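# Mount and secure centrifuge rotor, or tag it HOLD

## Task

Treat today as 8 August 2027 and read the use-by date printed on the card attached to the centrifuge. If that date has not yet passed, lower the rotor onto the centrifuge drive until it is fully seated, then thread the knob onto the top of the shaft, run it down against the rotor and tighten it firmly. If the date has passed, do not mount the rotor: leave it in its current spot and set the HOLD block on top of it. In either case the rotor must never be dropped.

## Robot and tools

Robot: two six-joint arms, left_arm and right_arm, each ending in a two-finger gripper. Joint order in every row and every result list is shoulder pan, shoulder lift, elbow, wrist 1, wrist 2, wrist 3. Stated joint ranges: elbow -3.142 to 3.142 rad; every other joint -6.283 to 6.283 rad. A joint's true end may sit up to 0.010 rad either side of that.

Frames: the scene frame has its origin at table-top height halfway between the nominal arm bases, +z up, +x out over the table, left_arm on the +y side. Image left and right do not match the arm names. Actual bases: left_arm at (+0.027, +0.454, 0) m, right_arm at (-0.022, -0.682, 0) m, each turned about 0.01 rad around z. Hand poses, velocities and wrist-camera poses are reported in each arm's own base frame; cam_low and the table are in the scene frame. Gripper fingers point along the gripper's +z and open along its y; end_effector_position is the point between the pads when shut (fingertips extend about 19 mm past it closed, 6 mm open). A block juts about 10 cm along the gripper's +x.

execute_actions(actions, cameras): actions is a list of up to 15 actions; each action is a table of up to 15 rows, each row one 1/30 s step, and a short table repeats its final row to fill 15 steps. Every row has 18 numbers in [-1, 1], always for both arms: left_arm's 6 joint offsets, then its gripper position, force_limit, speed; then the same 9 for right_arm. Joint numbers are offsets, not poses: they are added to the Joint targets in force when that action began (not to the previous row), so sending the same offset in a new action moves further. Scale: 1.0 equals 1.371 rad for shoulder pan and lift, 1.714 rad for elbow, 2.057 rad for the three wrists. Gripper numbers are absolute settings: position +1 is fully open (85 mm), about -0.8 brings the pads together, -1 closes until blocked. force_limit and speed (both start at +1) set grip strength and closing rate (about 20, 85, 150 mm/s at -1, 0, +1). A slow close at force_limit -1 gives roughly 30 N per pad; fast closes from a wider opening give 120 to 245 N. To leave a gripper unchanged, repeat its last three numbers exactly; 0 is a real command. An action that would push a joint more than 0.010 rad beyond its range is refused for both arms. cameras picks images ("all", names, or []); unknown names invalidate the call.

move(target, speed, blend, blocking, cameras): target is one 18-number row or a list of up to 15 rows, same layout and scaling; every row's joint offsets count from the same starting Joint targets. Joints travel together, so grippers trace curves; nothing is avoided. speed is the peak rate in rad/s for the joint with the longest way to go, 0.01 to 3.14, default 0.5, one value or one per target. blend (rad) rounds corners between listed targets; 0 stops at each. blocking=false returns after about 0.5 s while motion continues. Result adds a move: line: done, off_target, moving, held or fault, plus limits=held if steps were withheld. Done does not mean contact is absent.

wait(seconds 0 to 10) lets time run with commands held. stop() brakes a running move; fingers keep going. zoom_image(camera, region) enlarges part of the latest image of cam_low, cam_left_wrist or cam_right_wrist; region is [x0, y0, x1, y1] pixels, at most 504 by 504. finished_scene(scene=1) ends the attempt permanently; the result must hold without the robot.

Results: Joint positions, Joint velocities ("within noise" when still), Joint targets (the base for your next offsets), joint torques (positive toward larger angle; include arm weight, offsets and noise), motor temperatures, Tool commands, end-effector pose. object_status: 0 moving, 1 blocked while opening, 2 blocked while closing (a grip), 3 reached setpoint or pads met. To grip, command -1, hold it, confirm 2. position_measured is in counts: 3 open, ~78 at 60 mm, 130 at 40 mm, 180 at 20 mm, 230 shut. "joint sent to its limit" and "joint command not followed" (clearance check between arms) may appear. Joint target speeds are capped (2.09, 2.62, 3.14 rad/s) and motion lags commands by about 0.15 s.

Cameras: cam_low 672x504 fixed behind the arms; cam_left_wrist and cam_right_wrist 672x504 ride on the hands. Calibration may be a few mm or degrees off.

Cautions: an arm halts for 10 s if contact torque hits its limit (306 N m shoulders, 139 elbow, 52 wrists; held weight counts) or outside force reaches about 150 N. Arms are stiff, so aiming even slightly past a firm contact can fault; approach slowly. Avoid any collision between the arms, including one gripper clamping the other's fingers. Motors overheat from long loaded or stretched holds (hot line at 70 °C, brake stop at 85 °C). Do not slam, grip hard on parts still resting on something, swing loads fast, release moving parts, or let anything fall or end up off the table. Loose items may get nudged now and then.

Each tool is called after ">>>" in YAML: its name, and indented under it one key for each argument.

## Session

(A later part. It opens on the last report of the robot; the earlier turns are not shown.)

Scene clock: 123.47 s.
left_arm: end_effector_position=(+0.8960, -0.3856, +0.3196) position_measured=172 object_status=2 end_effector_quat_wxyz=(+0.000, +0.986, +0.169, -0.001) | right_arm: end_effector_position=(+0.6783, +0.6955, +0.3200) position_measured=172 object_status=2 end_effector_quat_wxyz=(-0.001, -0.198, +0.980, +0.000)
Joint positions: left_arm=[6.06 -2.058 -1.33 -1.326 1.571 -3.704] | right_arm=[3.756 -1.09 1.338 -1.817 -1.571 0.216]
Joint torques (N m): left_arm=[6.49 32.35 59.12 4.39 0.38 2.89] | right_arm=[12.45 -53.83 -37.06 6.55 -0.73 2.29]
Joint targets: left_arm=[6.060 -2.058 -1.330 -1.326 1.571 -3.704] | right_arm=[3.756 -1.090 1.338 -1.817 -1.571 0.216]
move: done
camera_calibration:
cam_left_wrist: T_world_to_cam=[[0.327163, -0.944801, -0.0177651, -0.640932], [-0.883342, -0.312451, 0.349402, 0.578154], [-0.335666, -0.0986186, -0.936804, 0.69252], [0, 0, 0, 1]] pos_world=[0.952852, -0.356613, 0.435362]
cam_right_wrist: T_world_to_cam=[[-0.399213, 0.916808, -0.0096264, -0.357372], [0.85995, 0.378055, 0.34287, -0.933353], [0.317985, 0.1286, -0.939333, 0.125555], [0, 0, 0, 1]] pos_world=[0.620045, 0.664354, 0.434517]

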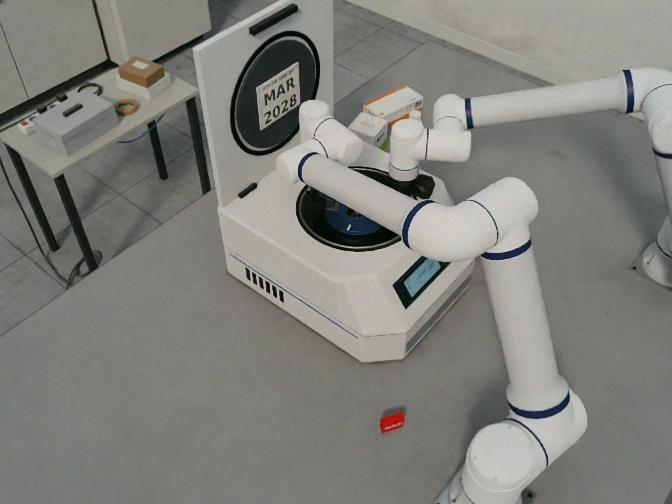

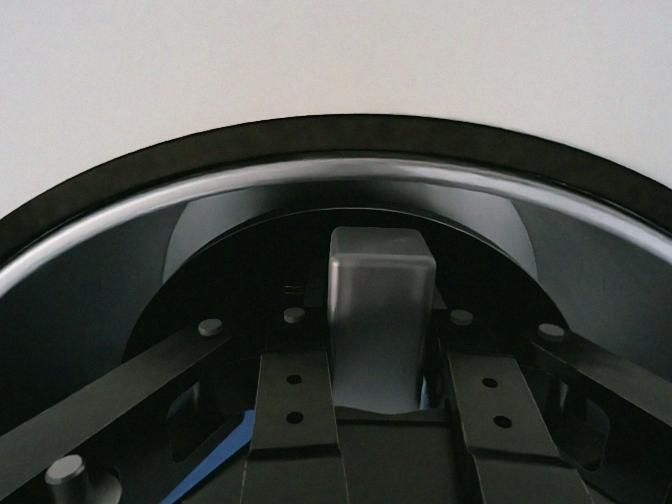

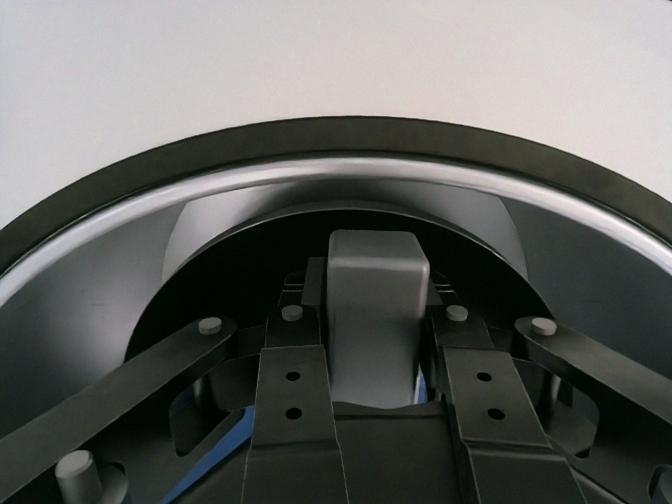

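>>> move:
  target: [0.0176,0.0261,-0.0305,0.0088,0,-0.0903,-0.97,1,-1,-0.0218,-0.0085,0.0104,-0.0038,0,-0.1162,-0.97,1,-1]
  speed: 0.05

Scene clock: 128.37 s.
left_arm: end_effector_position=(+0.8901, -0.3727, +0.3202) position_measured=172 object_status=2 end_effector_quat_wxyz=(+0.000, +0.976, +0.220, +0.000) | right_arm: end_effector_position=(+0.6835, +0.6831, +0.3197) position_measured=172 object_status=2 end_effector_quat_wxyz=(-0.004, -0.245, +0.969, -0.001)
Joint positions: left_arm=[6.072 -2.04 -1.356 -1.317 1.571 -3.796] | right_arm=[3.742 -1.096 1.347 -1.813 -1.571 0.105]
Joint torques (N m): left_arm=[13.63 94.38 31.97 2.5 -1.29 -6.4] | right_arm=[-3.03 -71.92 -39.95 -8.32 -0.76 -0.11]
Joint targets: left_arm=[6.072 -2.040 -1.356 -1.317 1.571 -3.796] | right_arm=[3.742 -1.096 1.347 -1.813 -1.571 0.105]
Tool commands: left_gripper/position=-0.97 left_gripper/force_limit=+1.0 left_gripper/speed=-1.0 right_gripper/position=-0.968627 right_gripper/force_limit=+1.0 right_gripper/speed=-1.0
FORCE FAULT: contact force on the right arm reached its limit, and that arm stopped. The contact can be on any part of that arm, not only on its tool. That arm's remaining commands of this call were not run. That arm is still stopped at the end of this call. That arm stays stopped for about 10 more seconds. Until then a move that you send moves the other arm only, and its call returns only when the move has ended. Once the stop has ended, the next robot result says so. If the stop ends while you think or write, that arm runs what you send next, counted from new Joint targets: where its joints stand when the stop ends. While its stop runs, that arm takes no new command, but its gripper still runs the gripper command that each later call begins with. Until it ends, the stop uses up actions while you think or wait. An arm that is not stopped still takes commands.
move: fault (right_arm), off_target (left_arm; braked at the fault stop of right_arm); left_arm: the wrist 3 is farthest, 0.094 rad from its target; right_arm: the wrist 3 is farthest, 0.128 rad from its target

>>> wait:
  seconds: 10

Scene clock: 138.57 s.
left_arm: end_effector_position=(+0.8901, -0.3726, +0.3202) position_measured=172 object_status=2 end_effector_quat_wxyz=(+0.000, +0.976, +0.220, +0.000) | right_arm: end_effector_position=(+0.6835, +0.6831, +0.3197) position_measured=172 object_status=2 end_effector_quat_wxyz=(-0.004, -0.245, +0.969, -0.001)
Joint positions: left_arm=[6.072 -2.04 -1.356 -1.317 1.571 -3.796] | right_arm=[3.742 -1.096 1.347 -1.813 -1.571 0.105]
Joint torques (N m): left_arm=[18.06 68.42 35.9 3.67 2.05 -5.28] | right_arm=[-3.29 -72.55 -39.65 -8.49 -0.79 -0.08]
Joint targets: left_arm=[6.072 -2.040 -1.356 -1.317 1.571 -3.796] | right_arm=[3.742 -1.096 1.347 -1.813 -1.571 0.105]
Tool commands: left_gripper/position=-0.97 left_gripper/force_limit=+1.0 left_gripper/speed=-1.0 right_gripper/position=-0.968627 right_gripper/force_limit=+1.0 right_gripper/speed=-1.0
FORCE FAULT, CONTINUED: the right arm's stop, for the force fault that an earlier result reported, is over. The rest of the stop counts as 19 of the actions that you can send in this scene. That arm's target is now where it stood when the stop ended, not its last command. That arm accepts commands again.
wait: 10.00 s; at rest from the start

>>> move:
  target: [0,-0.0003,-0.0007,0.0008,0,0,-0.97,1,-1,0,0.0003,0.0007,-0.0008,0,0,-0.97,1,-1]
  speed: 0.01

Scene clock: 139.47 s.
left_arm: end_effector_position=(+0.8902, -0.3726, +0.3194) position_measured=172 object_status=2 end_effector_quat_wxyz=(+0.000, +0.976, +0.220, +0.000) | right_arm: end_effector_position=(+0.6835, +0.6832, +0.3190) position_measured=172 object_status=2 end_effector_quat_wxyz=(-0.004, -0.245, +0.969, -0.001)
Joint positions: left_arm=[6.072 -2.04 -1.357 -1.316 1.571 -3.796] | right_arm=[3.742 -1.096 1.348 -1.815 -1.571 0.105]
Joint torques (N m): left_arm=[15.43 32.32 6.99 3.07 1.9 -5.13] | right_arm=[-3.01 -37.03 -19.21 -16.3 -0.79 0]
Joint targets: left_arm=[6.072 -2.040 -1.357 -1.316 1.571 -3.796] | right_arm=[3.742 -1.096 1.348 -1.815 -1.571 0.105]
move: done

>>> move:
  target: [-0.0005,-0.0007,0.0008,-0.0002,0,0.0025,-0.97,1,-1,0.0006,0.0003,-0.0004,0.0001,0,0.0032,-0.97,1,-1]
  speed: 0.01

>>> move:
  target: [-0.0005,-0.0007,0.0008,-0.0002,0,0.0025,-0.97,1,-1,0.0006,0.0003,-0.0004,0.0001,0,0.0032,-0.97,1,-1]
  speed: 0.01

>>> move:
  target: [-0.0005,-0.0007,0.0008,-0.0002,0,0.0025,-0.97,1,-1,0.0006,0.0003,-0.0004,0.0001,0,0.0032,-0.97,1,-1]
  speed: 0.01

>>> move:
  target: [-0.0005,-0.0007,0.0008,-0.0002,0,0.0025,-0.97,1,-1,0.0006,0.0003,-0.0004,0.0001,0,0.0032,-0.97,1,-1]
  speed: 0.01

Scene clock: 140.77 s.
left_arm: end_effector_position=(+0.8904, -0.3733, +0.3191) position_measured=172 object_status=2 end_effector_quat_wxyz=(+0.000, +0.976, +0.217, +0.000) | right_arm: end_effector_position=(+0.6832, +0.6839, +0.3188) position_measured=172 object_status=2 end_effector_quat_wxyz=(-0.004, -0.242, +0.970, -0.001)
Joint positions: left_arm=[6.071 -2.041 -1.356 -1.316 1.571 -3.791] | right_arm=[3.743 -1.095 1.348 -1.815 -1.571 0.112]
Joint torques (N m): left_arm=[-1.34 16.39 29.25 -2.03 1.77 2.14] | right_arm=[9.67 -24.69 -34.47 -5.93 -0.81 3.01]
Joint targets: left_arm=[6.071 -2.041 -1.356 -1.316 1.571 -3.791] | right_arm=[3.743 -1.095 1.348 -1.815 -1.571 0.112]
move: done

Scene clock: 141.63 s.
left_arm: end_effector_position=(+0.8908, -0.3740, +0.3191) position_measured=172 object_status=2 end_effector_quat_wxyz=(+0.000, +0.977, +0.214, +0.000) | right_arm: end_effector_position=(+0.6829, +0.6846, +0.3188) position_measured=172 object_status=2 end_effector_quat_wxyz=(-0.004, -0.240, +0.971, -0.001)
Joint positions: left_arm=[6.07 -2.042 -1.354 -1.316 1.571 -3.786] | right_arm=[3.744 -1.095 1.347 -1.815 -1.571 0.118]
Joint torques (N m): left_arm=[-0.44 16.35 28.02 -2.2 1.79 2.79] | right_arm=[9.05 -25.72 -35.06 -5.58 -0.58 3.04]
Joint targets: left_arm=[6.070 -2.042 -1.354 -1.316 1.571 -3.786] | right_arm=[3.744 -1.095 1.347 -1.815 -1.571 0.118]
move: done

Scene clock: 142.50 s.
left_arm: end_effector_position=(+0.8911, -0.3748, +0.3191) position_measured=172 object_status=2 end_effector_quat_wxyz=(+0.000, +0.977, +0.211, +0.000) | right_arm: end_effector_position=(+0.6825, +0.6853, +0.3189) position_measured=172 object_status=2 end_effector_quat_wxyz=(-0.004, -0.237, +0.972, -0.001)
Joint positions: left_arm=[6.07 -2.043 -1.353 -1.317 1.571 -3.781] | right_arm=[3.744 -1.095 1.346 -1.815 -1.571 0.125]
Joint torques (N m): left_arm=[-1.71 14.2 26.12 -2.15 1.28 1.93] | right_arm=[8.15 -28.23 -35.22 -5.28 -0.78 3.11]
Joint targets: left_arm=[6.070 -2.043 -1.353 -1.317 1.571 -3.781] | right_arm=[3.744 -1.095 1.346 -1.815 -1.571 0.125]
move: done

Scene clock: 143.37 s.
left_arm: end_effector_position=(+0.8914, -0.3755, +0.3190) position_measured=172 object_status=2 end_effector_quat_wxyz=(+0.000, +0.978, +0.208, +0.000) | right_arm: end_effector_position=(+0.6822, +0.6860, +0.3189) position_measured=172 object_status=2 end_effector_quat_wxyz=(-0.004, -0.234, +0.972, -0.001)
Joint positions: left_arm=[6.069 -2.044 -1.352 -1.317 1.571 -3.776] | right_arm=[3.745 -1.094 1.345 -1.814 -1.571 0.131]
Joint torques (N m): left_arm=[-1.03 10.92 25.96 -2.91 2.37 2.7] | right_arm=[7.73 -29.2 -35.5 -4.77 -0.69 2.9]
Joint targets: left_arm=[6.069 -2.044 -1.352 -1.317 1.571 -3.775] | right_arm=[3.745 -1.094 1.345 -1.814 -1.571 0.131]
move: done

>>> move:
  target: [0,0.0003,0.0007,-0.0008,0,0,-0.97,1,-1,0,-0.0003,-0.0007,0.0008,0,0,-0.97,1,-1]
  speed: 0.01

>>> move:
  target: [0,0,0,0,0,0,-0.97,1,-1,0,0,0,0,0,0,0.8,0,-0.9]
  speed: 0.01

Scene clock: 145.33 s.
left_arm: end_effector_position=(+0.8914, -0.3755, +0.3198) position_measured=172 object_status=2 end_effector_quat_wxyz=(+0.000, +0.978, +0.208, +0.000) | right_arm: end_effector_position=(+0.6822, +0.6860, +0.3197) position_measured=172 object_status=2 end_effector_quat_wxyz=(-0.004, -0.234, +0.972, -0.001)
Joint positions: left_arm=[6.069 -2.044 -1.351 -1.319 1.571 -3.775] | right_arm=[3.745 -1.094 1.344 -1.813 -1.571 0.131]
Joint torques (N m): left_arm=[-0.54 74.21 48.14 -2.18 1.87 2.07] | right_arm=[8.33 -71.94 -49 -5.41 -0.72 2.84]
Joint targets: left_arm=[6.069 -2.044 -1.350 -1.319 1.571 -3.775] | right_arm=[3.745 -1.095 1.344 -1.813 -1.571 0.131]
move: done

Scene clock: 147.67 s.
left_arm: end_effector_position=(+0.8914, -0.3755, +0.3200) position_measured=172 object_status=2 end_effector_quat_wxyz=(+0.000, +0.978, +0.208, +0.000) | right_arm: end_effector_position=(+0.6822, +0.6860, +0.3199) position_measured=28 object_status=0 end_effector_quat_wxyz=(-0.004, -0.234, +0.972, -0.001)
Joint positions: left_arm=[6.069 -2.044 -1.35 -1.319 1.571 -3.775] | right_arm=[3.745 -1.095 1.344 -1.813 -1.571 0.131]
Joint torques (N m): left_arm=[4.51 82.1 53.01 4.92 1.61 2.19] | right_arm=[1.07 -84.84 -34.41 -3.22 -0.8 2.77]
Joint targets: left_arm=[6.069 -2.044 -1.350 -1.319 1.571 -3.775] | right_arm=[3.745 -1.095 1.344 -1.813 -1.571 0.131]
move: done

>>> move:
  target:
    - [0,0,0,0,0,0,-0.97,1,-1,0,-0.02,-0.079,0.0758,0,0,0.8,0,-0.9]
    - [0,0,0,0,0,0,-0.97,1,-1,-0.0063,0.0793,-0.2885,0.1842,0,-0.0021,0.8,0,-0.9]
  speed: 0.2
  cameras: ["all"]

>>> zoom_image:
  camera: "cam_right_wrist"
  region: [250, 150, 450, 300]

Scene clock: 151.70 s.
left_arm: end_effector_position=(+0.8914, -0.3755, +0.3200) position_measured=172 object_status=2 end_effector_quat_wxyz=(+0.000, +0.978, +0.208, +0.000) | right_arm: end_effector_position=(+0.7477, +0.7204, +0.5054) position_measured=28 object_status=3 end_effector_quat_wxyz=(+0.000, -0.232, +0.973, +0.000)
Joint positions: left_arm=[6.069 -2.044 -1.35 -1.319 1.571 -3.775] | right_arm=[3.737 -0.986 0.85 -1.434 -1.571 0.127]
Joint torques (N m): left_arm=[12.93 78.66 54.04 4.38 1.76 2.04] | right_arm=[-15.43 -70.53 -50.26 -1.16 -0.71 -4.86]
Joint targets: left_arm=[6.069 -2.044 -1.350 -1.319 1.571 -3.775] | right_arm=[3.737 -0.986 0.850 -1.434 -1.571 0.127]
move: done
camera_calibration:
cam_left_wrist: T_world_to_cam=[[0.402374, -0.91531, -0.0173794, -0.685985], [-0.855533, -0.382717, 0.3487, 0.526163], [-0.32582, -0.125439, -0.937073, 0.673541], [0, 0, 0, 1]] pos_world=[0.945625, -0.342029, 0.435763]
cam_right_wrist: T_world_to_cam=[[-0.462072, 0.886795, -0.0092038, -0.282426], [0.831101, 0.436627, 0.344425, -1.08748], [0.309453, 0.1515, -0.938769, 0.264022], [0, 0, 0, 1]] pos_world=[0.691604, 0.685278, 0.619812]

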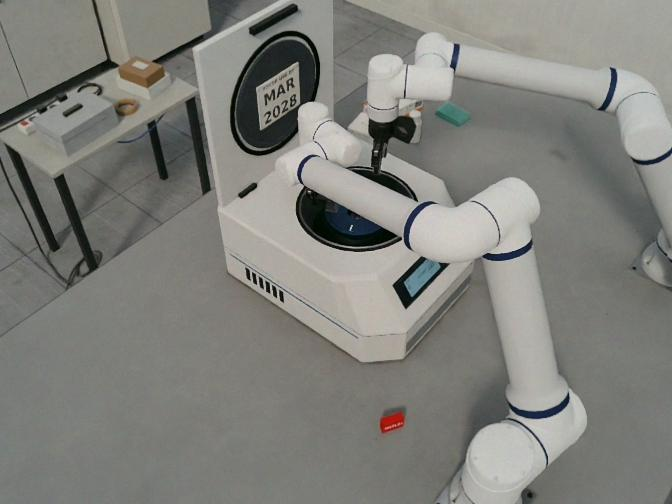

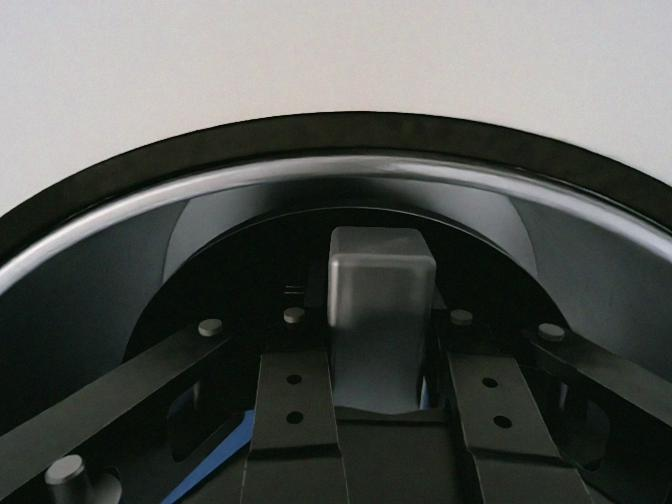

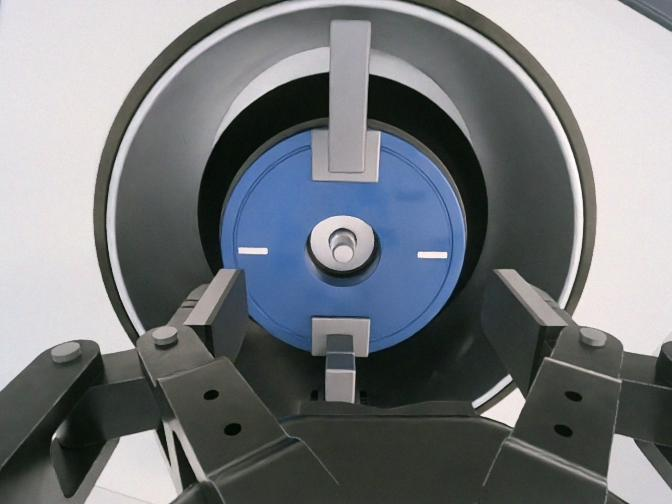

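Scaled by 2.520.

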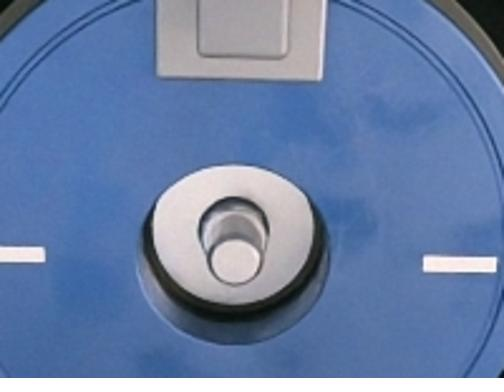

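>>> move:
  target:
    - [0,0,0,0,0,0,0.8,0,-0.9,0.0065,-0.0995,0.2092,-0.1084,0,0.0045,0.15,0,-0.9]
    - [0,0,0,0,0,0,0.8,0,-0.9,0.0065,-0.0791,0.2884,-0.1879,0,0.0045,0.15,0,-0.9]
  speed: [0.2,0.1]
  cameras: ["cam_left_wrist","cam_right_wrist"]

Scene clock: 156.87 s.
left_arm: end_effector_position=(+0.8914, -0.3755, +0.3200) position_measured=28 object_status=3 end_effector_quat_wxyz=(+0.000, +0.978, +0.208, +0.000) | right_arm: end_effector_position=(+0.6838, +0.6875, +0.3208) position_measured=110 object_status=3 end_effector_quat_wxyz=(+0.000, -0.232, +0.973, +0.000)
Joint positions: left_arm=[6.069 -2.044 -1.35 -1.319 1.571 -3.775] | right_arm=[3.745 -1.094 1.344 -1.82 -1.571 0.136]
Joint torques (N m): left_arm=[14.85 130.61 92.82 5.12 1.38 2.07] | right_arm=[5.79 -63.99 -31.35 -11.63 -0.84 4.32]
Joint targets: left_arm=[6.069 -2.044 -1.350 -1.319 1.571 -3.775] | right_arm=[3.745 -1.094 1.344 -1.820 -1.571 0.136]
move: done
camera_calibration:
cam_left_wrist: T_world_to_cam=[[0.402374, -0.91531, -0.0173794, -0.685985], [-0.855533, -0.382717, 0.3487, 0.526163], [-0.32582, -0.125439, -0.937073, 0.673541], [0, 0, 0, 1]] pos_world=[0.945625, -0.342029, 0.435763]
cam_right_wrist: T_world_to_cam=[[-0.461756, 0.88696, -0.00912764, -0.284728], [0.83109, 0.43622, 0.344967, -0.956316], [0.309953, 0.151705, -0.938571, 0.114869], [0, 0, 0, 1]] pos_world=[0.627705, 0.65228, 0.435111]
Images, in order (width x height): cam_left_wrist 672x504, cam_right_wrist 672x504.

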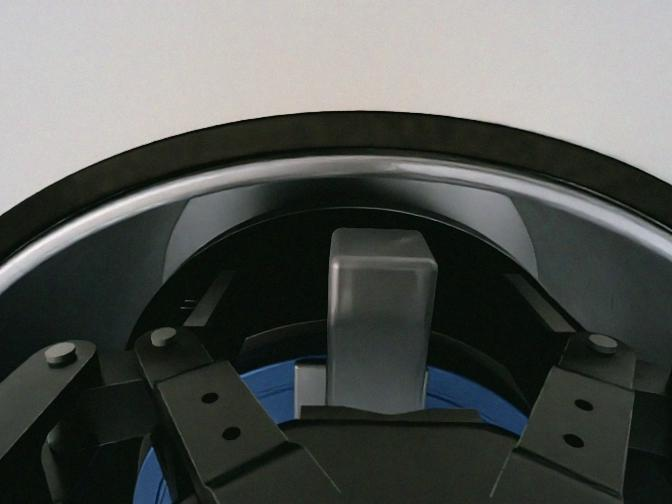

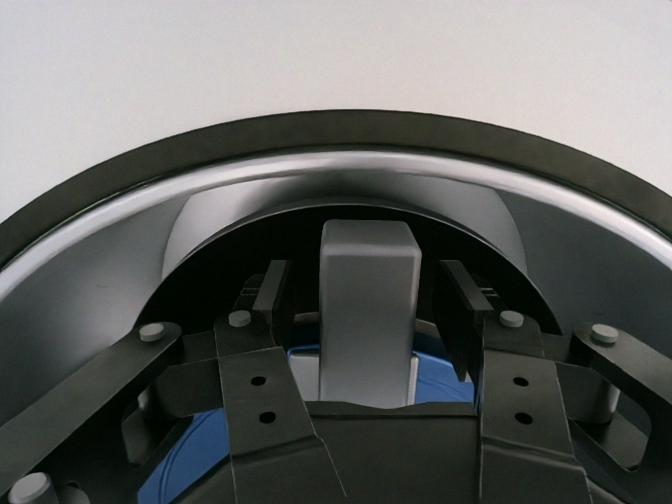

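>>> move:
  target: [0,0,0,0,0,0,0.8,0,-0.9,-0.0108,-0.0054,0.0066,-0.0018,0,-0.0582,0.15,0,-0.9]
  speed: 0.05
  cameras: ["cam_left_wrist","cam_right_wrist"]

Scene clock: 159.83 s.
left_arm: end_effector_position=(+0.8914, -0.3755, +0.3200) position_measured=28 object_status=3 end_effector_quat_wxyz=(+0.000, +0.978, +0.208, +0.000) | right_arm: end_effector_position=(+0.6900, +0.6747, +0.3205) position_measured=110 object_status=3 end_effector_quat_wxyz=(+0.000, -0.282, +0.959, +0.000)
Joint positions: left_arm=[6.069 -2.044 -1.35 -1.319 1.571 -3.775] | right_arm=[3.731 -1.102 1.355 -1.824 -1.571 0.017]
Joint torques (N m): left_arm=[13.89 132.97 92.33 4.67 1.42 2.41] | right_arm=[-14.93 -84.27 -31.31 -11.33 -0.81 -4.61]
Joint targets: left_arm=[6.069 -2.044 -1.350 -1.319 1.571 -3.775] | right_arm=[3.731 -1.102 1.355 -1.824 -1.571 0.017]
move: done
camera_calibration:
cam_left_wrist: T_world_to_cam=[[0.402374, -0.91531, -0.0173794, -0.685985], [-0.855533, -0.382717, 0.3487, 0.526163], [-0.32582, -0.125439, -0.937073, 0.673541], [0, 0, 0, 1]] pos_world=[0.945625, -0.342029, 0.435763]
cam_right_wrist: T_world_to_cam=[[-0.551953, 0.833826, -0.00910259, -0.172437], [0.780982, 0.520737, 0.344819, -0.978288], [0.292259, 0.183215, -0.938625, 0.105631], [0, 0, 0, 1]] pos_world=[0.637977, 0.63386, 0.434911]
Images, in order (width x height): cam_left_wrist 672x504, cam_right_wrist 672x504.

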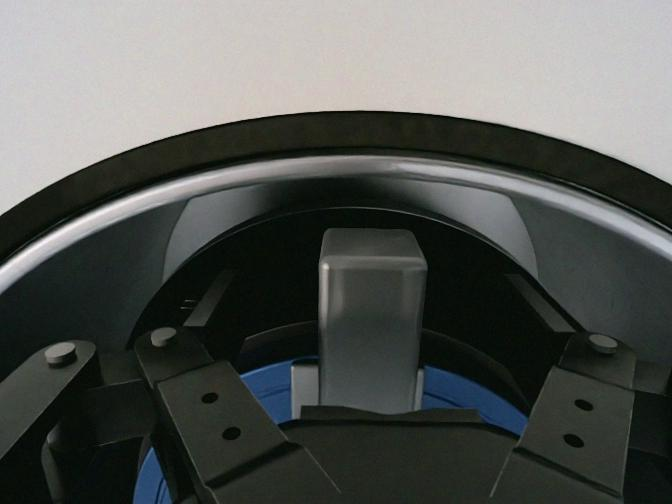

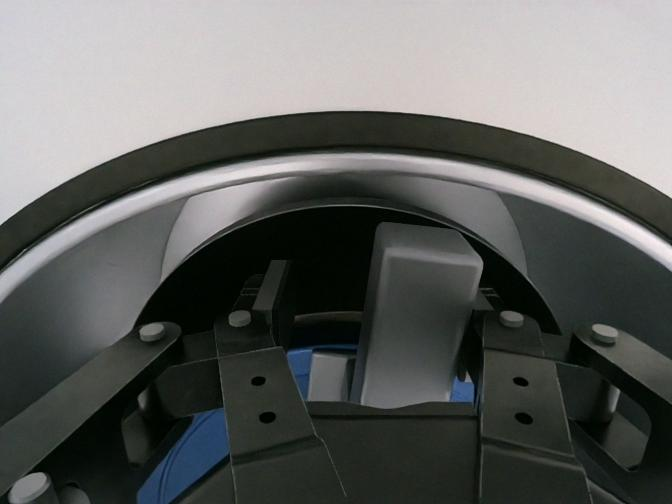

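>>> move:
  target: [0,0,0,0,0,0,0.8,0,-0.9,0.0162,0.0081,-0.0099,0.0027,0,0.0873,0.15,0,-0.9]
  speed: 0.05
  cameras: ["cam_left_wrist","cam_right_wrist"]

Scene clock: 164.00 s.
left_arm: end_effector_position=(+0.8914, -0.3755, +0.3200) position_measured=28 object_status=3 end_effector_quat_wxyz=(+0.000, +0.978, +0.208, +0.000) | right_arm: end_effector_position=(+0.6806, +0.6938, +0.3207) position_measured=110 object_status=3 end_effector_quat_wxyz=(+0.000, -0.206, +0.979, +0.000)
Joint positions: left_arm=[6.069 -2.044 -1.35 -1.319 1.571 -3.775] | right_arm=[3.753 -1.091 1.338 -1.818 -1.571 0.196]
Joint torques (N m): left_arm=[13.52 132.17 91.49 4.77 2.02 1.98] | right_arm=[8.33 -63.66 -49.44 -1.05 -0.92 4.43]
Joint targets: left_arm=[6.069 -2.044 -1.350 -1.319 1.571 -3.775] | right_arm=[3.753 -1.091 1.338 -1.818 -1.571 0.196]
move: done
camera_calibration:
cam_left_wrist: T_world_to_cam=[[0.402374, -0.91531, -0.0173794, -0.685985], [-0.855533, -0.382717, 0.3487, 0.526163], [-0.32582, -0.125439, -0.937073, 0.673541], [0, 0, 0, 1]] pos_world=[0.945625, -0.342029, 0.435763]
cam_right_wrist: T_world_to_cam=[[-0.414736, 0.909896, -0.0091235, -0.339737], [0.852753, 0.392149, 0.34501, -0.940564], [0.317501, 0.135308, -0.938555, 0.121044], [0, 0, 0, 1]] pos_world=[0.622736, 0.661589, 0.43501]
Images, in order (width x height): cam_left_wrist 672x504, cam_right_wrist 672x504.

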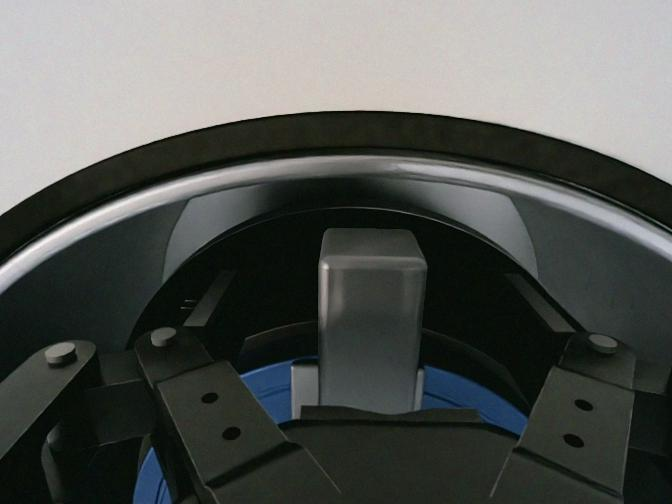

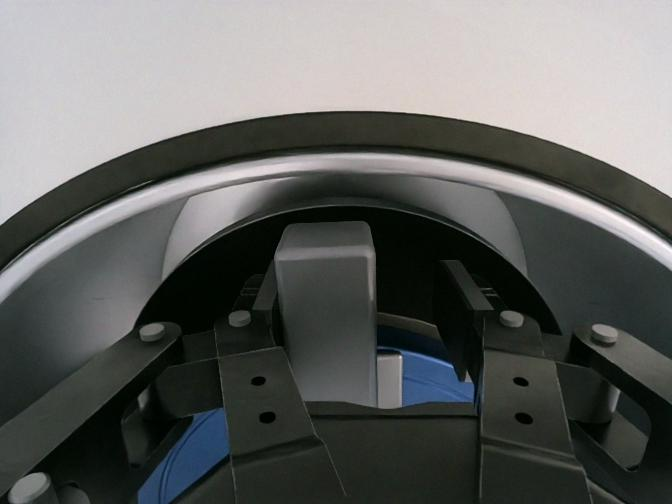

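>>> move:
  target: [0,0,0,0,0,0,0.8,0,-0.9,0.0045,0.0023,-0.0028,0.0008,0,0.0242,0.15,0,-0.9]
  speed: 0.03
  cameras: ["cam_left_wrist","cam_right_wrist"]

Scene clock: 166.03 s.
left_arm: end_effector_position=(+0.8914, -0.3755, +0.3200) position_measured=28 object_status=3 end_effector_quat_wxyz=(+0.000, +0.978, +0.208, +0.000) | right_arm: end_effector_position=(+0.6779, +0.6992, +0.3207) position_measured=110 object_status=3 end_effector_quat_wxyz=(+0.000, -0.185, +0.983, +0.000)
Joint positions: left_arm=[6.069 -2.044 -1.35 -1.319 1.571 -3.775] | right_arm=[3.759 -1.087 1.334 -1.817 -1.571 0.246]
Joint torques (N m): left_arm=[14.77 130.01 92.52 4.5 1.56 2.14] | right_arm=[8.23 -64.45 -49.09 -1.07 -0.88 4.64]
Joint targets: left_arm=[6.069 -2.044 -1.350 -1.319 1.571 -3.775] | right_arm=[3.759 -1.087 1.334 -1.817 -1.571 0.246]
move: done
camera_calibration:
cam_left_wrist: T_world_to_cam=[[0.402374, -0.91531, -0.0173794, -0.685985], [-0.855533, -0.382717, 0.3487, 0.526163], [-0.32582, -0.125439, -0.937073, 0.673541], [0, 0, 0, 1]] pos_world=[0.945625, -0.342029, 0.435763]
cam_right_wrist: T_world_to_cam=[[-0.374703, 0.9271, -0.00915416, -0.384857], [0.869029, 0.35464, 0.344992, -0.925134], [0.323089, 0.121314, -0.938561, 0.127183], [0, 0, 0, 1]] pos_world=[0.61867, 0.669461, 0.43501]
Images, in order (width x height): cam_left_wrist 672x504, cam_right_wrist 672x504.

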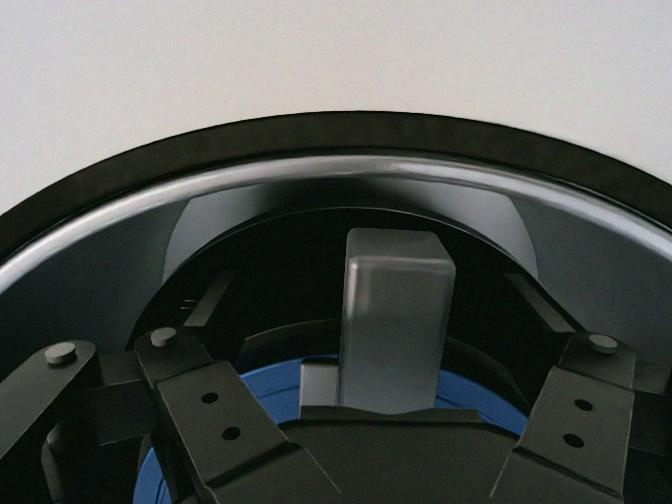

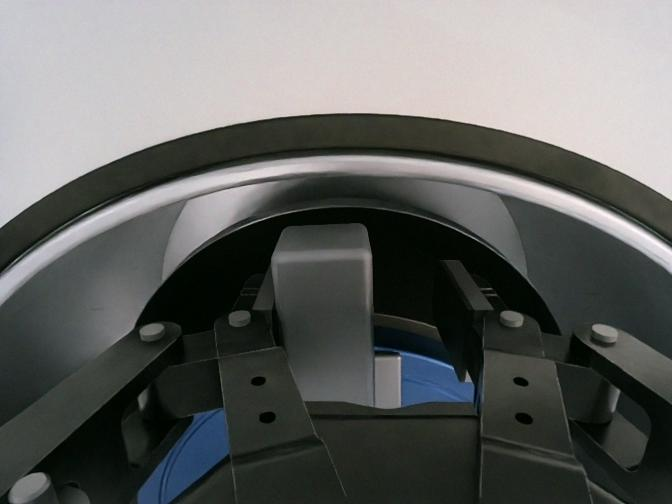

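>>> move:
  target: [0,0,0,0,0,0,0.8,0,-0.9,0.0072,0.0037,-0.0045,0.0013,0,0.0388,0.15,0,-0.9]
  speed: 0.03
  cameras: ["cam_left_wrist"]

Scene clock: 169.13 s.
left_arm: end_effector_position=(+0.8914, -0.3755, +0.3200) position_measured=28 object_status=3 end_effector_quat_wxyz=(+0.000, +0.978, +0.208, +0.000) | right_arm: end_effector_position=(+0.6735, +0.7076, +0.3207) position_measured=110 object_status=3 end_effector_quat_wxyz=(+0.000, -0.150, +0.989, +0.000)
Joint positions: left_arm=[6.069 -2.044 -1.35 -1.319 1.571 -3.775] | right_arm=[3.769 -1.082 1.326 -1.814 -1.571 0.326]
Joint torques (N m): left_arm=[15.65 127.69 91.88 4.64 1.72 2.46] | right_arm=[8.03 -63.71 -49.39 -1.2 -0.84 4.37]
Joint targets: left_arm=[6.069 -2.044 -1.350 -1.319 1.571 -3.775] | right_arm=[3.769 -1.082 1.326 -1.814 -1.571 0.326]
move: done
camera_calibration:
cam_left_wrist: T_world_to_cam=[[0.402374, -0.91531, -0.0173794, -0.685985], [-0.855533, -0.382717, 0.3487, 0.526163], [-0.32582, -0.125439, -0.937073, 0.673541], [0, 0, 0, 1]] pos_world=[0.945625, -0.342029, 0.435763]
Images, in order (width x height): cam_left_wrist 672x504.

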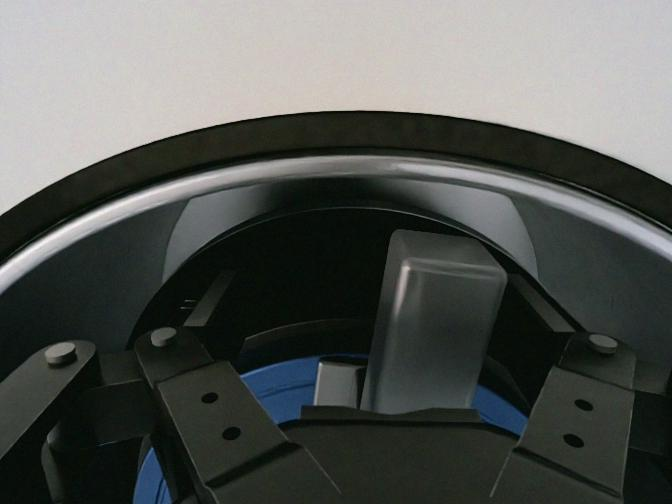

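>>> move:
  target:
    - [0,0.0157,0.1823,-0.1621,0,0,0.8,0,-0.9,0,0,0,0,0,0,0.15,0,-0.9]
    - [-0.0372,0.5084,-0.2334,-0.1439,0,0,0.8,0,-0.9,0,0,0,0,0,0,0.15,0,-0.9]
  speed: [0.25,0.6]
  cameras: ["all"]

>>> zoom_image:
  camera: "cam_low"
  region: [290, 160, 430, 260]

Scene clock: 173.03 s.
left_arm: end_effector_position=(+0.6845, -0.3509, +0.5628) position_measured=28 object_status=3 end_effector_quat_wxyz=(+0.000, +0.981, +0.195, +0.000) | right_arm: end_effector_position=(+0.6735, +0.7077, +0.3207) position_measured=110 object_status=3 end_effector_quat_wxyz=(+0.000, -0.150, +0.989, +0.000)
Joint positions: left_arm=[6.042 -1.669 -1.41 -1.633 1.571 -3.775] | right_arm=[3.769 -1.082 1.326 -1.814 -1.571 0.326]
Joint torques (N m): left_arm=[17.98 57.95 93.63 2.13 1.48 2.09] | right_arm=[7.69 -63.49 -49.72 -1.25 -0.98 4.36]
Joint targets: left_arm=[6.042 -1.670 -1.410 -1.633 1.571 -3.775] | right_arm=[3.769 -1.082 1.326 -1.814 -1.571 0.326]
move: held (left_arm; a check stopped the path); path passed 1 of 2 targets; limits=held; left_arm: the elbow is farthest, 0.340 rad from its target
joint command not followed: on one or more control steps a check withheld the commanded joint targets of the left arm, and it was not sent them on those steps.
cause: the commanded joint targets, or the way to them, would bring a part of the robot too close to another arm (this arm's gripper and a part of the right arm just beyond the wrist 2, 31 mm apart when this arm was first held).
camera_calibration:
cam_left_wrist: T_world_to_cam=[[0.377821, -0.925725, -0.016885, -0.563126], [-0.865715, -0.359678, 0.348093, 0.289303], [-0.328312, -0.116899, -0.937308, 0.84164], [0, 0, 0, 1]] pos_world=[0.739534, -0.318857, 0.678663]
cam_right_wrist: T_world_to_cam=[[-0.30882, 0.951076, -0.00920956, -0.455747], [0.891737, 0.292893, 0.344992, -0.895942], [0.330811, 0.098328, -0.93856, 0.138632], [0, 0, 0, 1]] pos_world=[0.61234, 0.682234, 0.43501]

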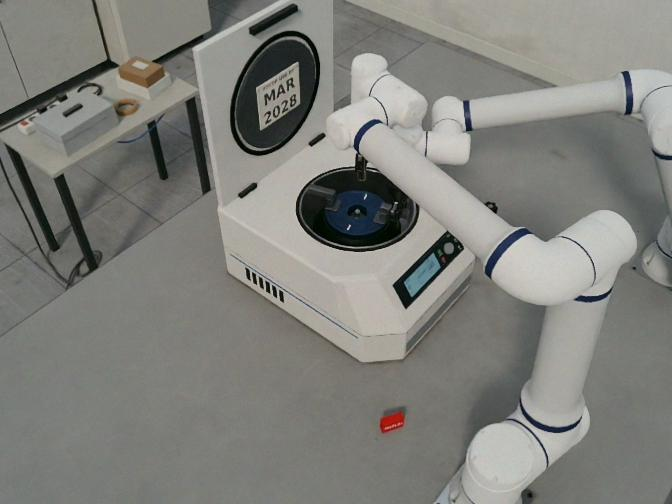

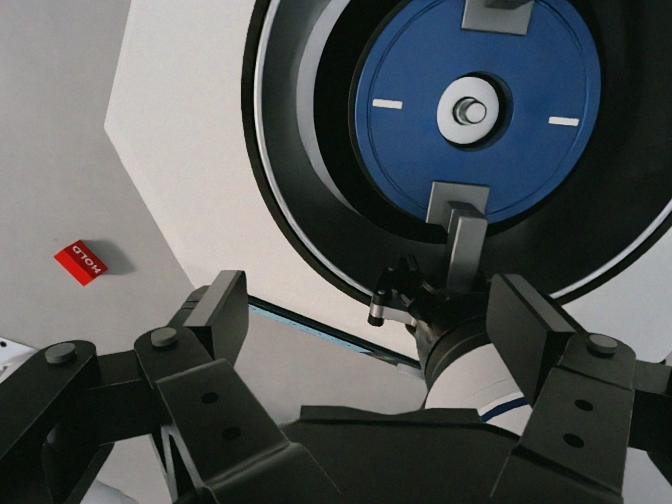

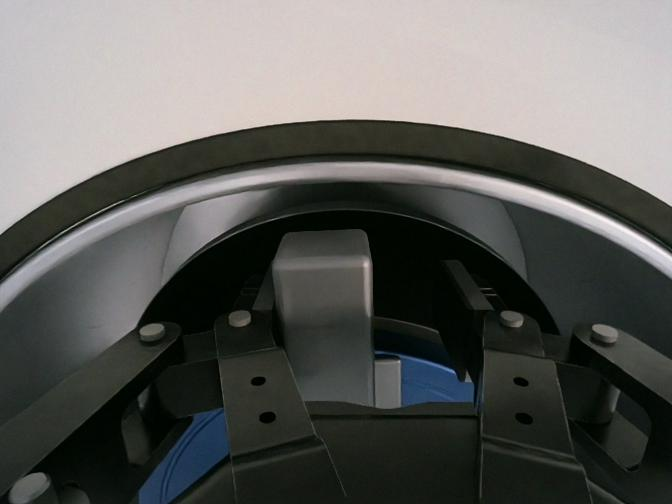

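Scaled by 3.600.

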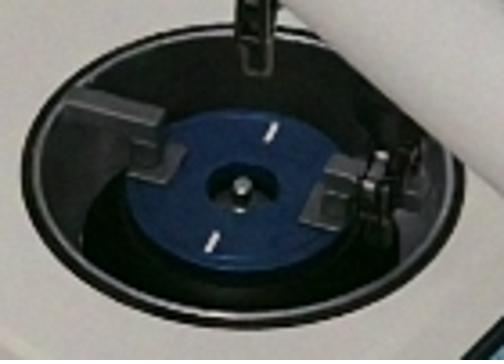

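>>> move:
  target: [0.153,-0.05,0,0.03,0,0,0.8,0,-0.9,0,0,0,0,0,0,0.15,0,-0.9]
  speed: 0.4

Scene clock: 174.30 s.
left_arm: end_effector_position=(+0.7836, -0.2020, +0.5174) position_measured=28 object_status=3 end_effector_quat_wxyz=(-0.001, +0.955, +0.297, -0.003) | right_arm: end_effector_position=(+0.6735, +0.7077, +0.3207) position_measured=110 object_status=3 end_effector_quat_wxyz=(+0.000, -0.150, +0.989, +0.000)
Joint positions: left_arm=[6.252 -1.738 -1.41 -1.571 1.571 -3.775] | right_arm=[3.769 -1.082 1.326 -1.814 -1.571 0.326]
Joint torques (N m): left_arm=[20.16 69.1 70.22 6.04 1.72 2.38] | right_arm=[9.51 -64.55 -49.42 -1.07 -0.95 4.54]
Joint targets: left_arm=[6.252 -1.738 -1.410 -1.571 1.571 -3.775] | right_arm=[3.769 -1.082 1.326 -1.814 -1.571 0.326]
move: done

>>> move:
  target:
    - [0,0,0,0,0,0,0.8,0,-0.9,-0.0277,-0.0146,0.0169,-0.0049,0,-0.1502,0.15,0,-0.9]
    - [0,0,0,0,0,0,0.8,0,-0.9,-0.0634,-0.0136,0.0163,-0.0049,0,-0.3438,0.15,0,-0.9]
  speed: 0.15
  blend: 0.03
  cameras: ["all"]

>>> zoom_image:
  camera: "cam_low"
  region: [290, 160, 430, 260]

Scene clock: 179.90 s.
left_arm: end_effector_position=(+0.7837, -0.2018, +0.5173) position_measured=28 object_status=3 end_effector_quat_wxyz=(-0.001, +0.955, +0.297, -0.003) | right_arm: end_effector_position=(+0.7227, +0.6407, +0.3210) position_measured=110 object_status=3 end_effector_quat_wxyz=(+0.000, -0.445, +0.896, +0.000)
Joint positions: left_arm=[6.252 -1.738 -1.41 -1.571 1.571 -3.775] | right_arm=[3.682 -1.101 1.354 -1.824 -1.571 -0.381]
Joint torques (N m): left_arm=[18.02 70.29 68.4 6.54 1.56 2] | right_arm=[-15.38 -62.26 -49.06 -10.62 -0.98 -4.45]
Joint targets: left_arm=[6.252 -1.738 -1.410 -1.571 1.571 -3.775] | right_arm=[3.682 -1.101 1.354 -1.824 -1.571 -0.381]
move: done
camera_calibration:
cam_left_wrist: T_world_to_cam=[[0.562314, -0.826659, -0.0209049, -0.585839], [-0.769364, -0.532273, 0.35322, 0.331598], [-0.30312, -0.182537, -0.935307, 0.814846], [0, 0, 0, 1]] pos_world=[0.831541, -0.159049, 0.632757]
cam_right_wrist: T_world_to_cam=[[-0.804019, 0.594531, -0.00932633, 0.209551], [0.555272, 0.756352, 0.34584, -0.97437], [0.212666, 0.272883, -0.938247, 0.102613], [0, 0, 0, 1]] pos_world=[0.687701, 0.584381, 0.435207]

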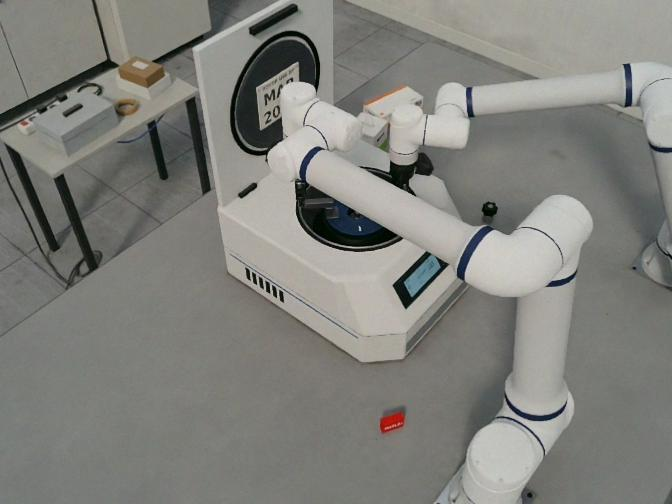

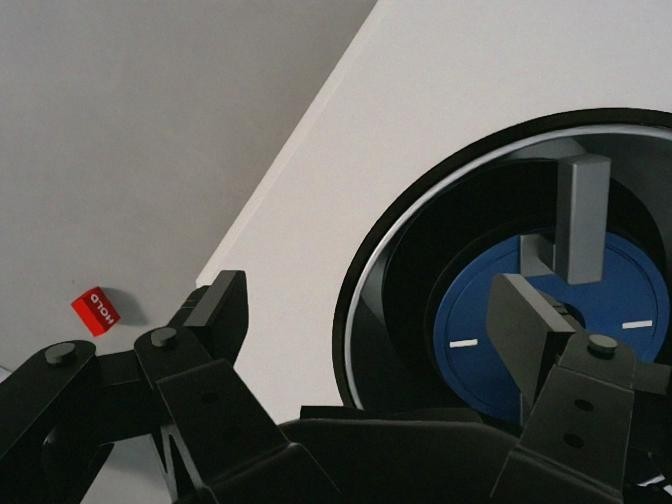

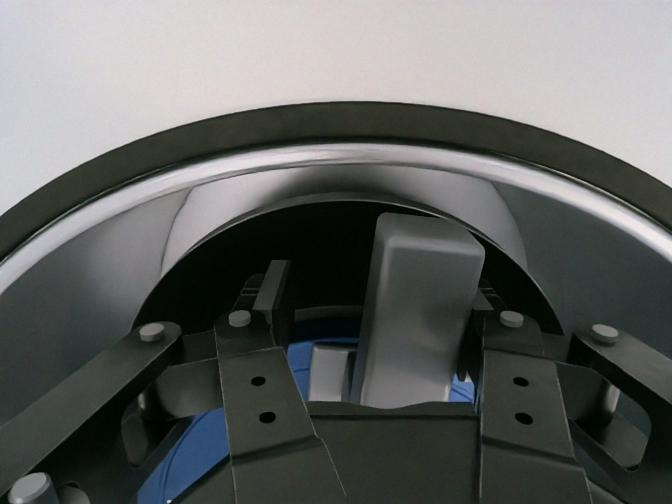

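Scaled by 3.600.

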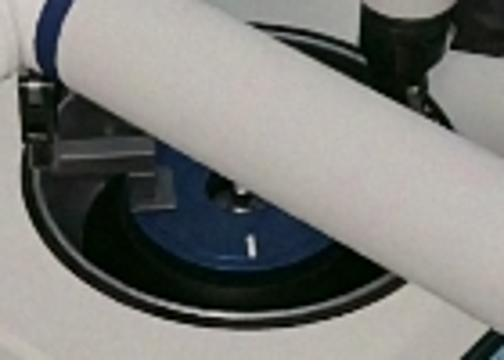

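>>> move:
  target:
    - [0,0,0,0,0,0,0.8,0,-0.9,-0.0301,0.0219,-0.0265,0.0075,0,-0.1897,0.15,0,-0.9]
    - [0,0,0,0,0,0,0.8,0,-0.9,-0.0503,0.0632,-0.0777,0.0227,0,-0.3729,0.15,0,-0.9]
    - [0,0,0,0,0,0,0.8,0,-0.9,-0.0559,0.1023,-0.1281,0.0386,0,-0.4954,0.15,0,-0.9]
  speed: 0.15
  blend: 0.03
  cameras: ["all"]

Scene clock: 187.50 s.
left_arm: end_effector_position=(+0.7837, -0.2018, +0.5173) position_measured=28 object_status=3 end_effector_quat_wxyz=(-0.001, +0.955, +0.297, -0.003) | right_arm: end_effector_position=(+0.8444, +0.6208, +0.3209) position_measured=110 object_status=3 end_effector_quat_wxyz=(+0.000, +0.803, -0.596, +0.000)
Joint positions: left_arm=[6.252 -1.738 -1.41 -1.571 1.571 -3.775] | right_arm=[3.605 -0.961 1.134 -1.745 -1.571 -1.4]
Joint torques (N m): left_arm=[18.93 70.19 68.75 6.6 1.7 1.96] | right_arm=[-15.44 -71.77 -50.6 -1.46 -1.07 -4.59]
Joint targets: left_arm=[6.252 -1.738 -1.410 -1.571 1.571 -3.775] | right_arm=[3.605 -0.961 1.134 -1.745 -1.571 -1.401]
move: done
camera_calibration:
cam_left_wrist: T_world_to_cam=[[0.562314, -0.826659, -0.0209049, -0.585839], [-0.769364, -0.532273, 0.35322, 0.331598], [-0.30312, -0.182537, -0.935307, 0.814846], [0, 0, 0, 1]] pos_world=[0.831541, -0.159049, 0.632757]
cam_right_wrist: T_world_to_cam=[[-0.953571, -0.301011, -0.00973742, 1.00149], [-0.285683, 0.893835, 0.345607, -0.402051], [-0.0953277, 0.332342, -0.938329, 0.305334], [0, 0, 0, 1]] pos_world=[0.869235, 0.55935, 0.435207]

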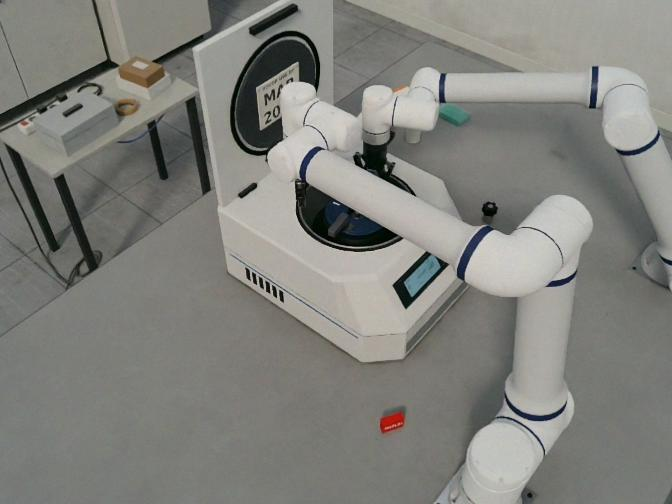

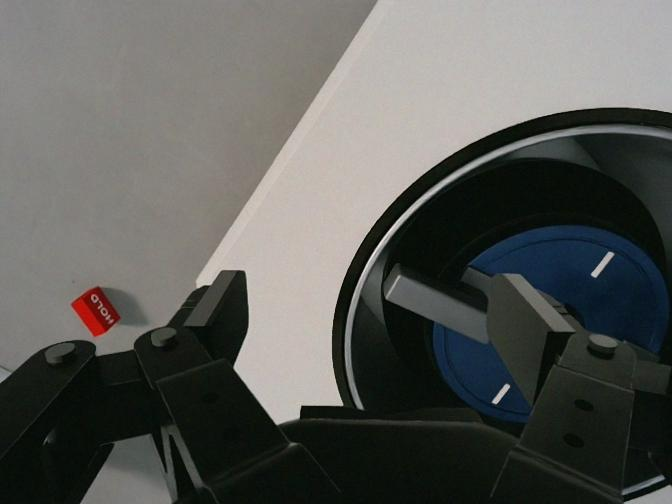

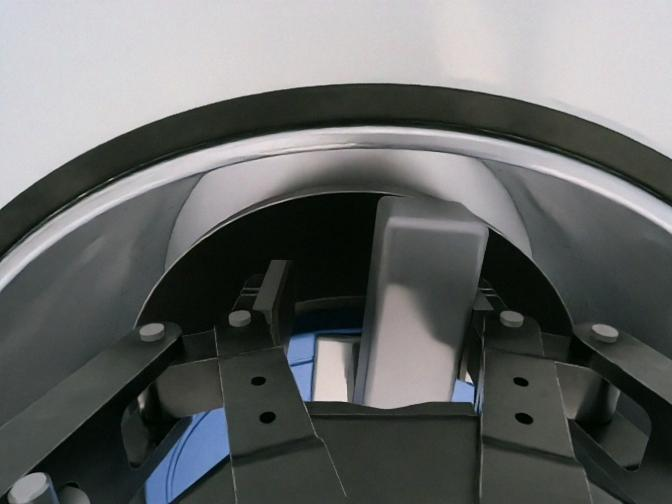

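>>> move:
  target: [0,0,0,0,0,0,0.8,0,-0.9,-0.0018,0.0299,-0.0391,0.0126,0,-0.086,0.15,0,-0.9]
  speed: 0.08

>>> move:
  target: [0,0,0,0,0,0,0.8,0,-0.9,0.0001,0.0094,-0.0123,0.0041,0,-0.0242,0.15,0,-0.9]
  speed: 0.04
  cameras: ["cam_left_wrist","cam_right_wrist"]

Scene clock: 190.57 s.
left_arm: end_effector_position=(+0.7837, -0.2018, +0.5173) position_measured=28 object_status=3 end_effector_quat_wxyz=(-0.001, +0.955, +0.297, -0.003) | right_arm: end_effector_position=(+0.8663, +0.6289, +0.3207) position_measured=110 object_status=3 end_effector_quat_wxyz=(+0.000, +0.852, -0.524, +0.000)
Joint positions: left_arm=[6.252 -1.738 -1.41 -1.571 1.571 -3.775] | right_arm=[3.603 -0.92 1.067 -1.719 -1.571 -1.577]
Joint torques (N m): left_arm=[16.44 72.53 67.99 6.32 1.58 1.89] | right_arm=[-15.19 -74.81 -50.85 -1.63 -0.87 -4.9]
Joint targets: left_arm=[6.252 -1.738 -1.410 -1.571 1.571 -3.775] | right_arm=[3.603 -0.920 1.067 -1.719 -1.571 -1.577]
move: done

Scene clock: 192.10 s.
left_arm: end_effector_position=(+0.7837, -0.2018, +0.5173) position_measured=28 object_status=3 end_effector_quat_wxyz=(-0.001, +0.955, +0.297, -0.003) | right_arm: end_effector_position=(+0.8724, +0.6320, +0.3204) position_measured=110 object_status=3 end_effector_quat_wxyz=(+0.000, +0.865, -0.503, +0.000)
Joint positions: left_arm=[6.252 -1.738 -1.41 -1.571 1.571 -3.775] | right_arm=[3.603 -0.907 1.046 -1.71 -1.571 -1.627]
Joint torques (N m): left_arm=[17.23 71.5 68.72 6 1.58 2.25] | right_arm=[8.13 -75.2 -50.8 -1.34 -0.9 -4.78]
Joint targets: left_arm=[6.252 -1.738 -1.410 -1.571 1.571 -3.775] | right_arm=[3.603 -0.907 1.046 -1.710 -1.571 -1.627]
move: done
camera_calibration:
cam_left_wrist: T_world_to_cam=[[0.562314, -0.826659, -0.0209049, -0.585839], [-0.769364, -0.532273, 0.35322, 0.331598], [-0.30312, -0.182537, -0.935307, 0.814846], [0, 0, 0, 1]] pos_world=[0.831541, -0.159049, 0.632757]
cam_right_wrist: T_world_to_cam=[[-0.862739, -0.505556, -0.00971772, 1.08165], [-0.477338, 0.807942, 0.345513, -0.182405], [-0.166825, 0.302726, -0.938364, 0.384897], [0, 0, 0, 1]] pos_world=[0.910321, 0.577688, 0.434707]
Images, in order (width x height): cam_left_wrist 672x504, cam_right_wrist 672x504.

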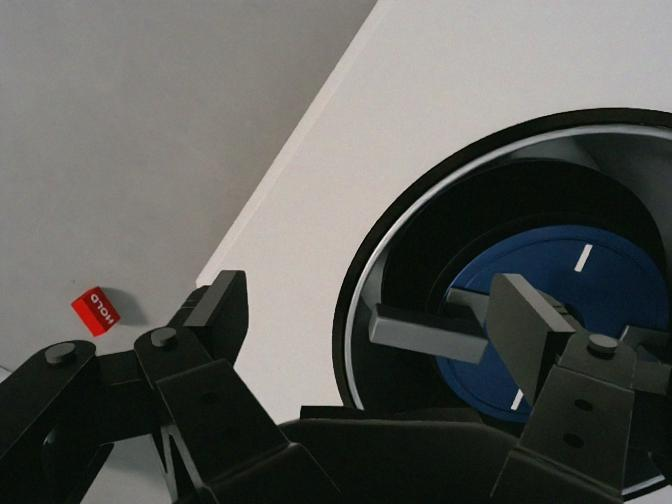

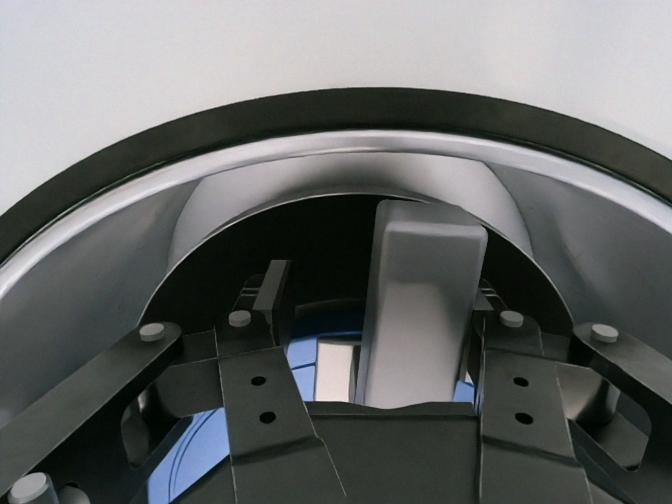

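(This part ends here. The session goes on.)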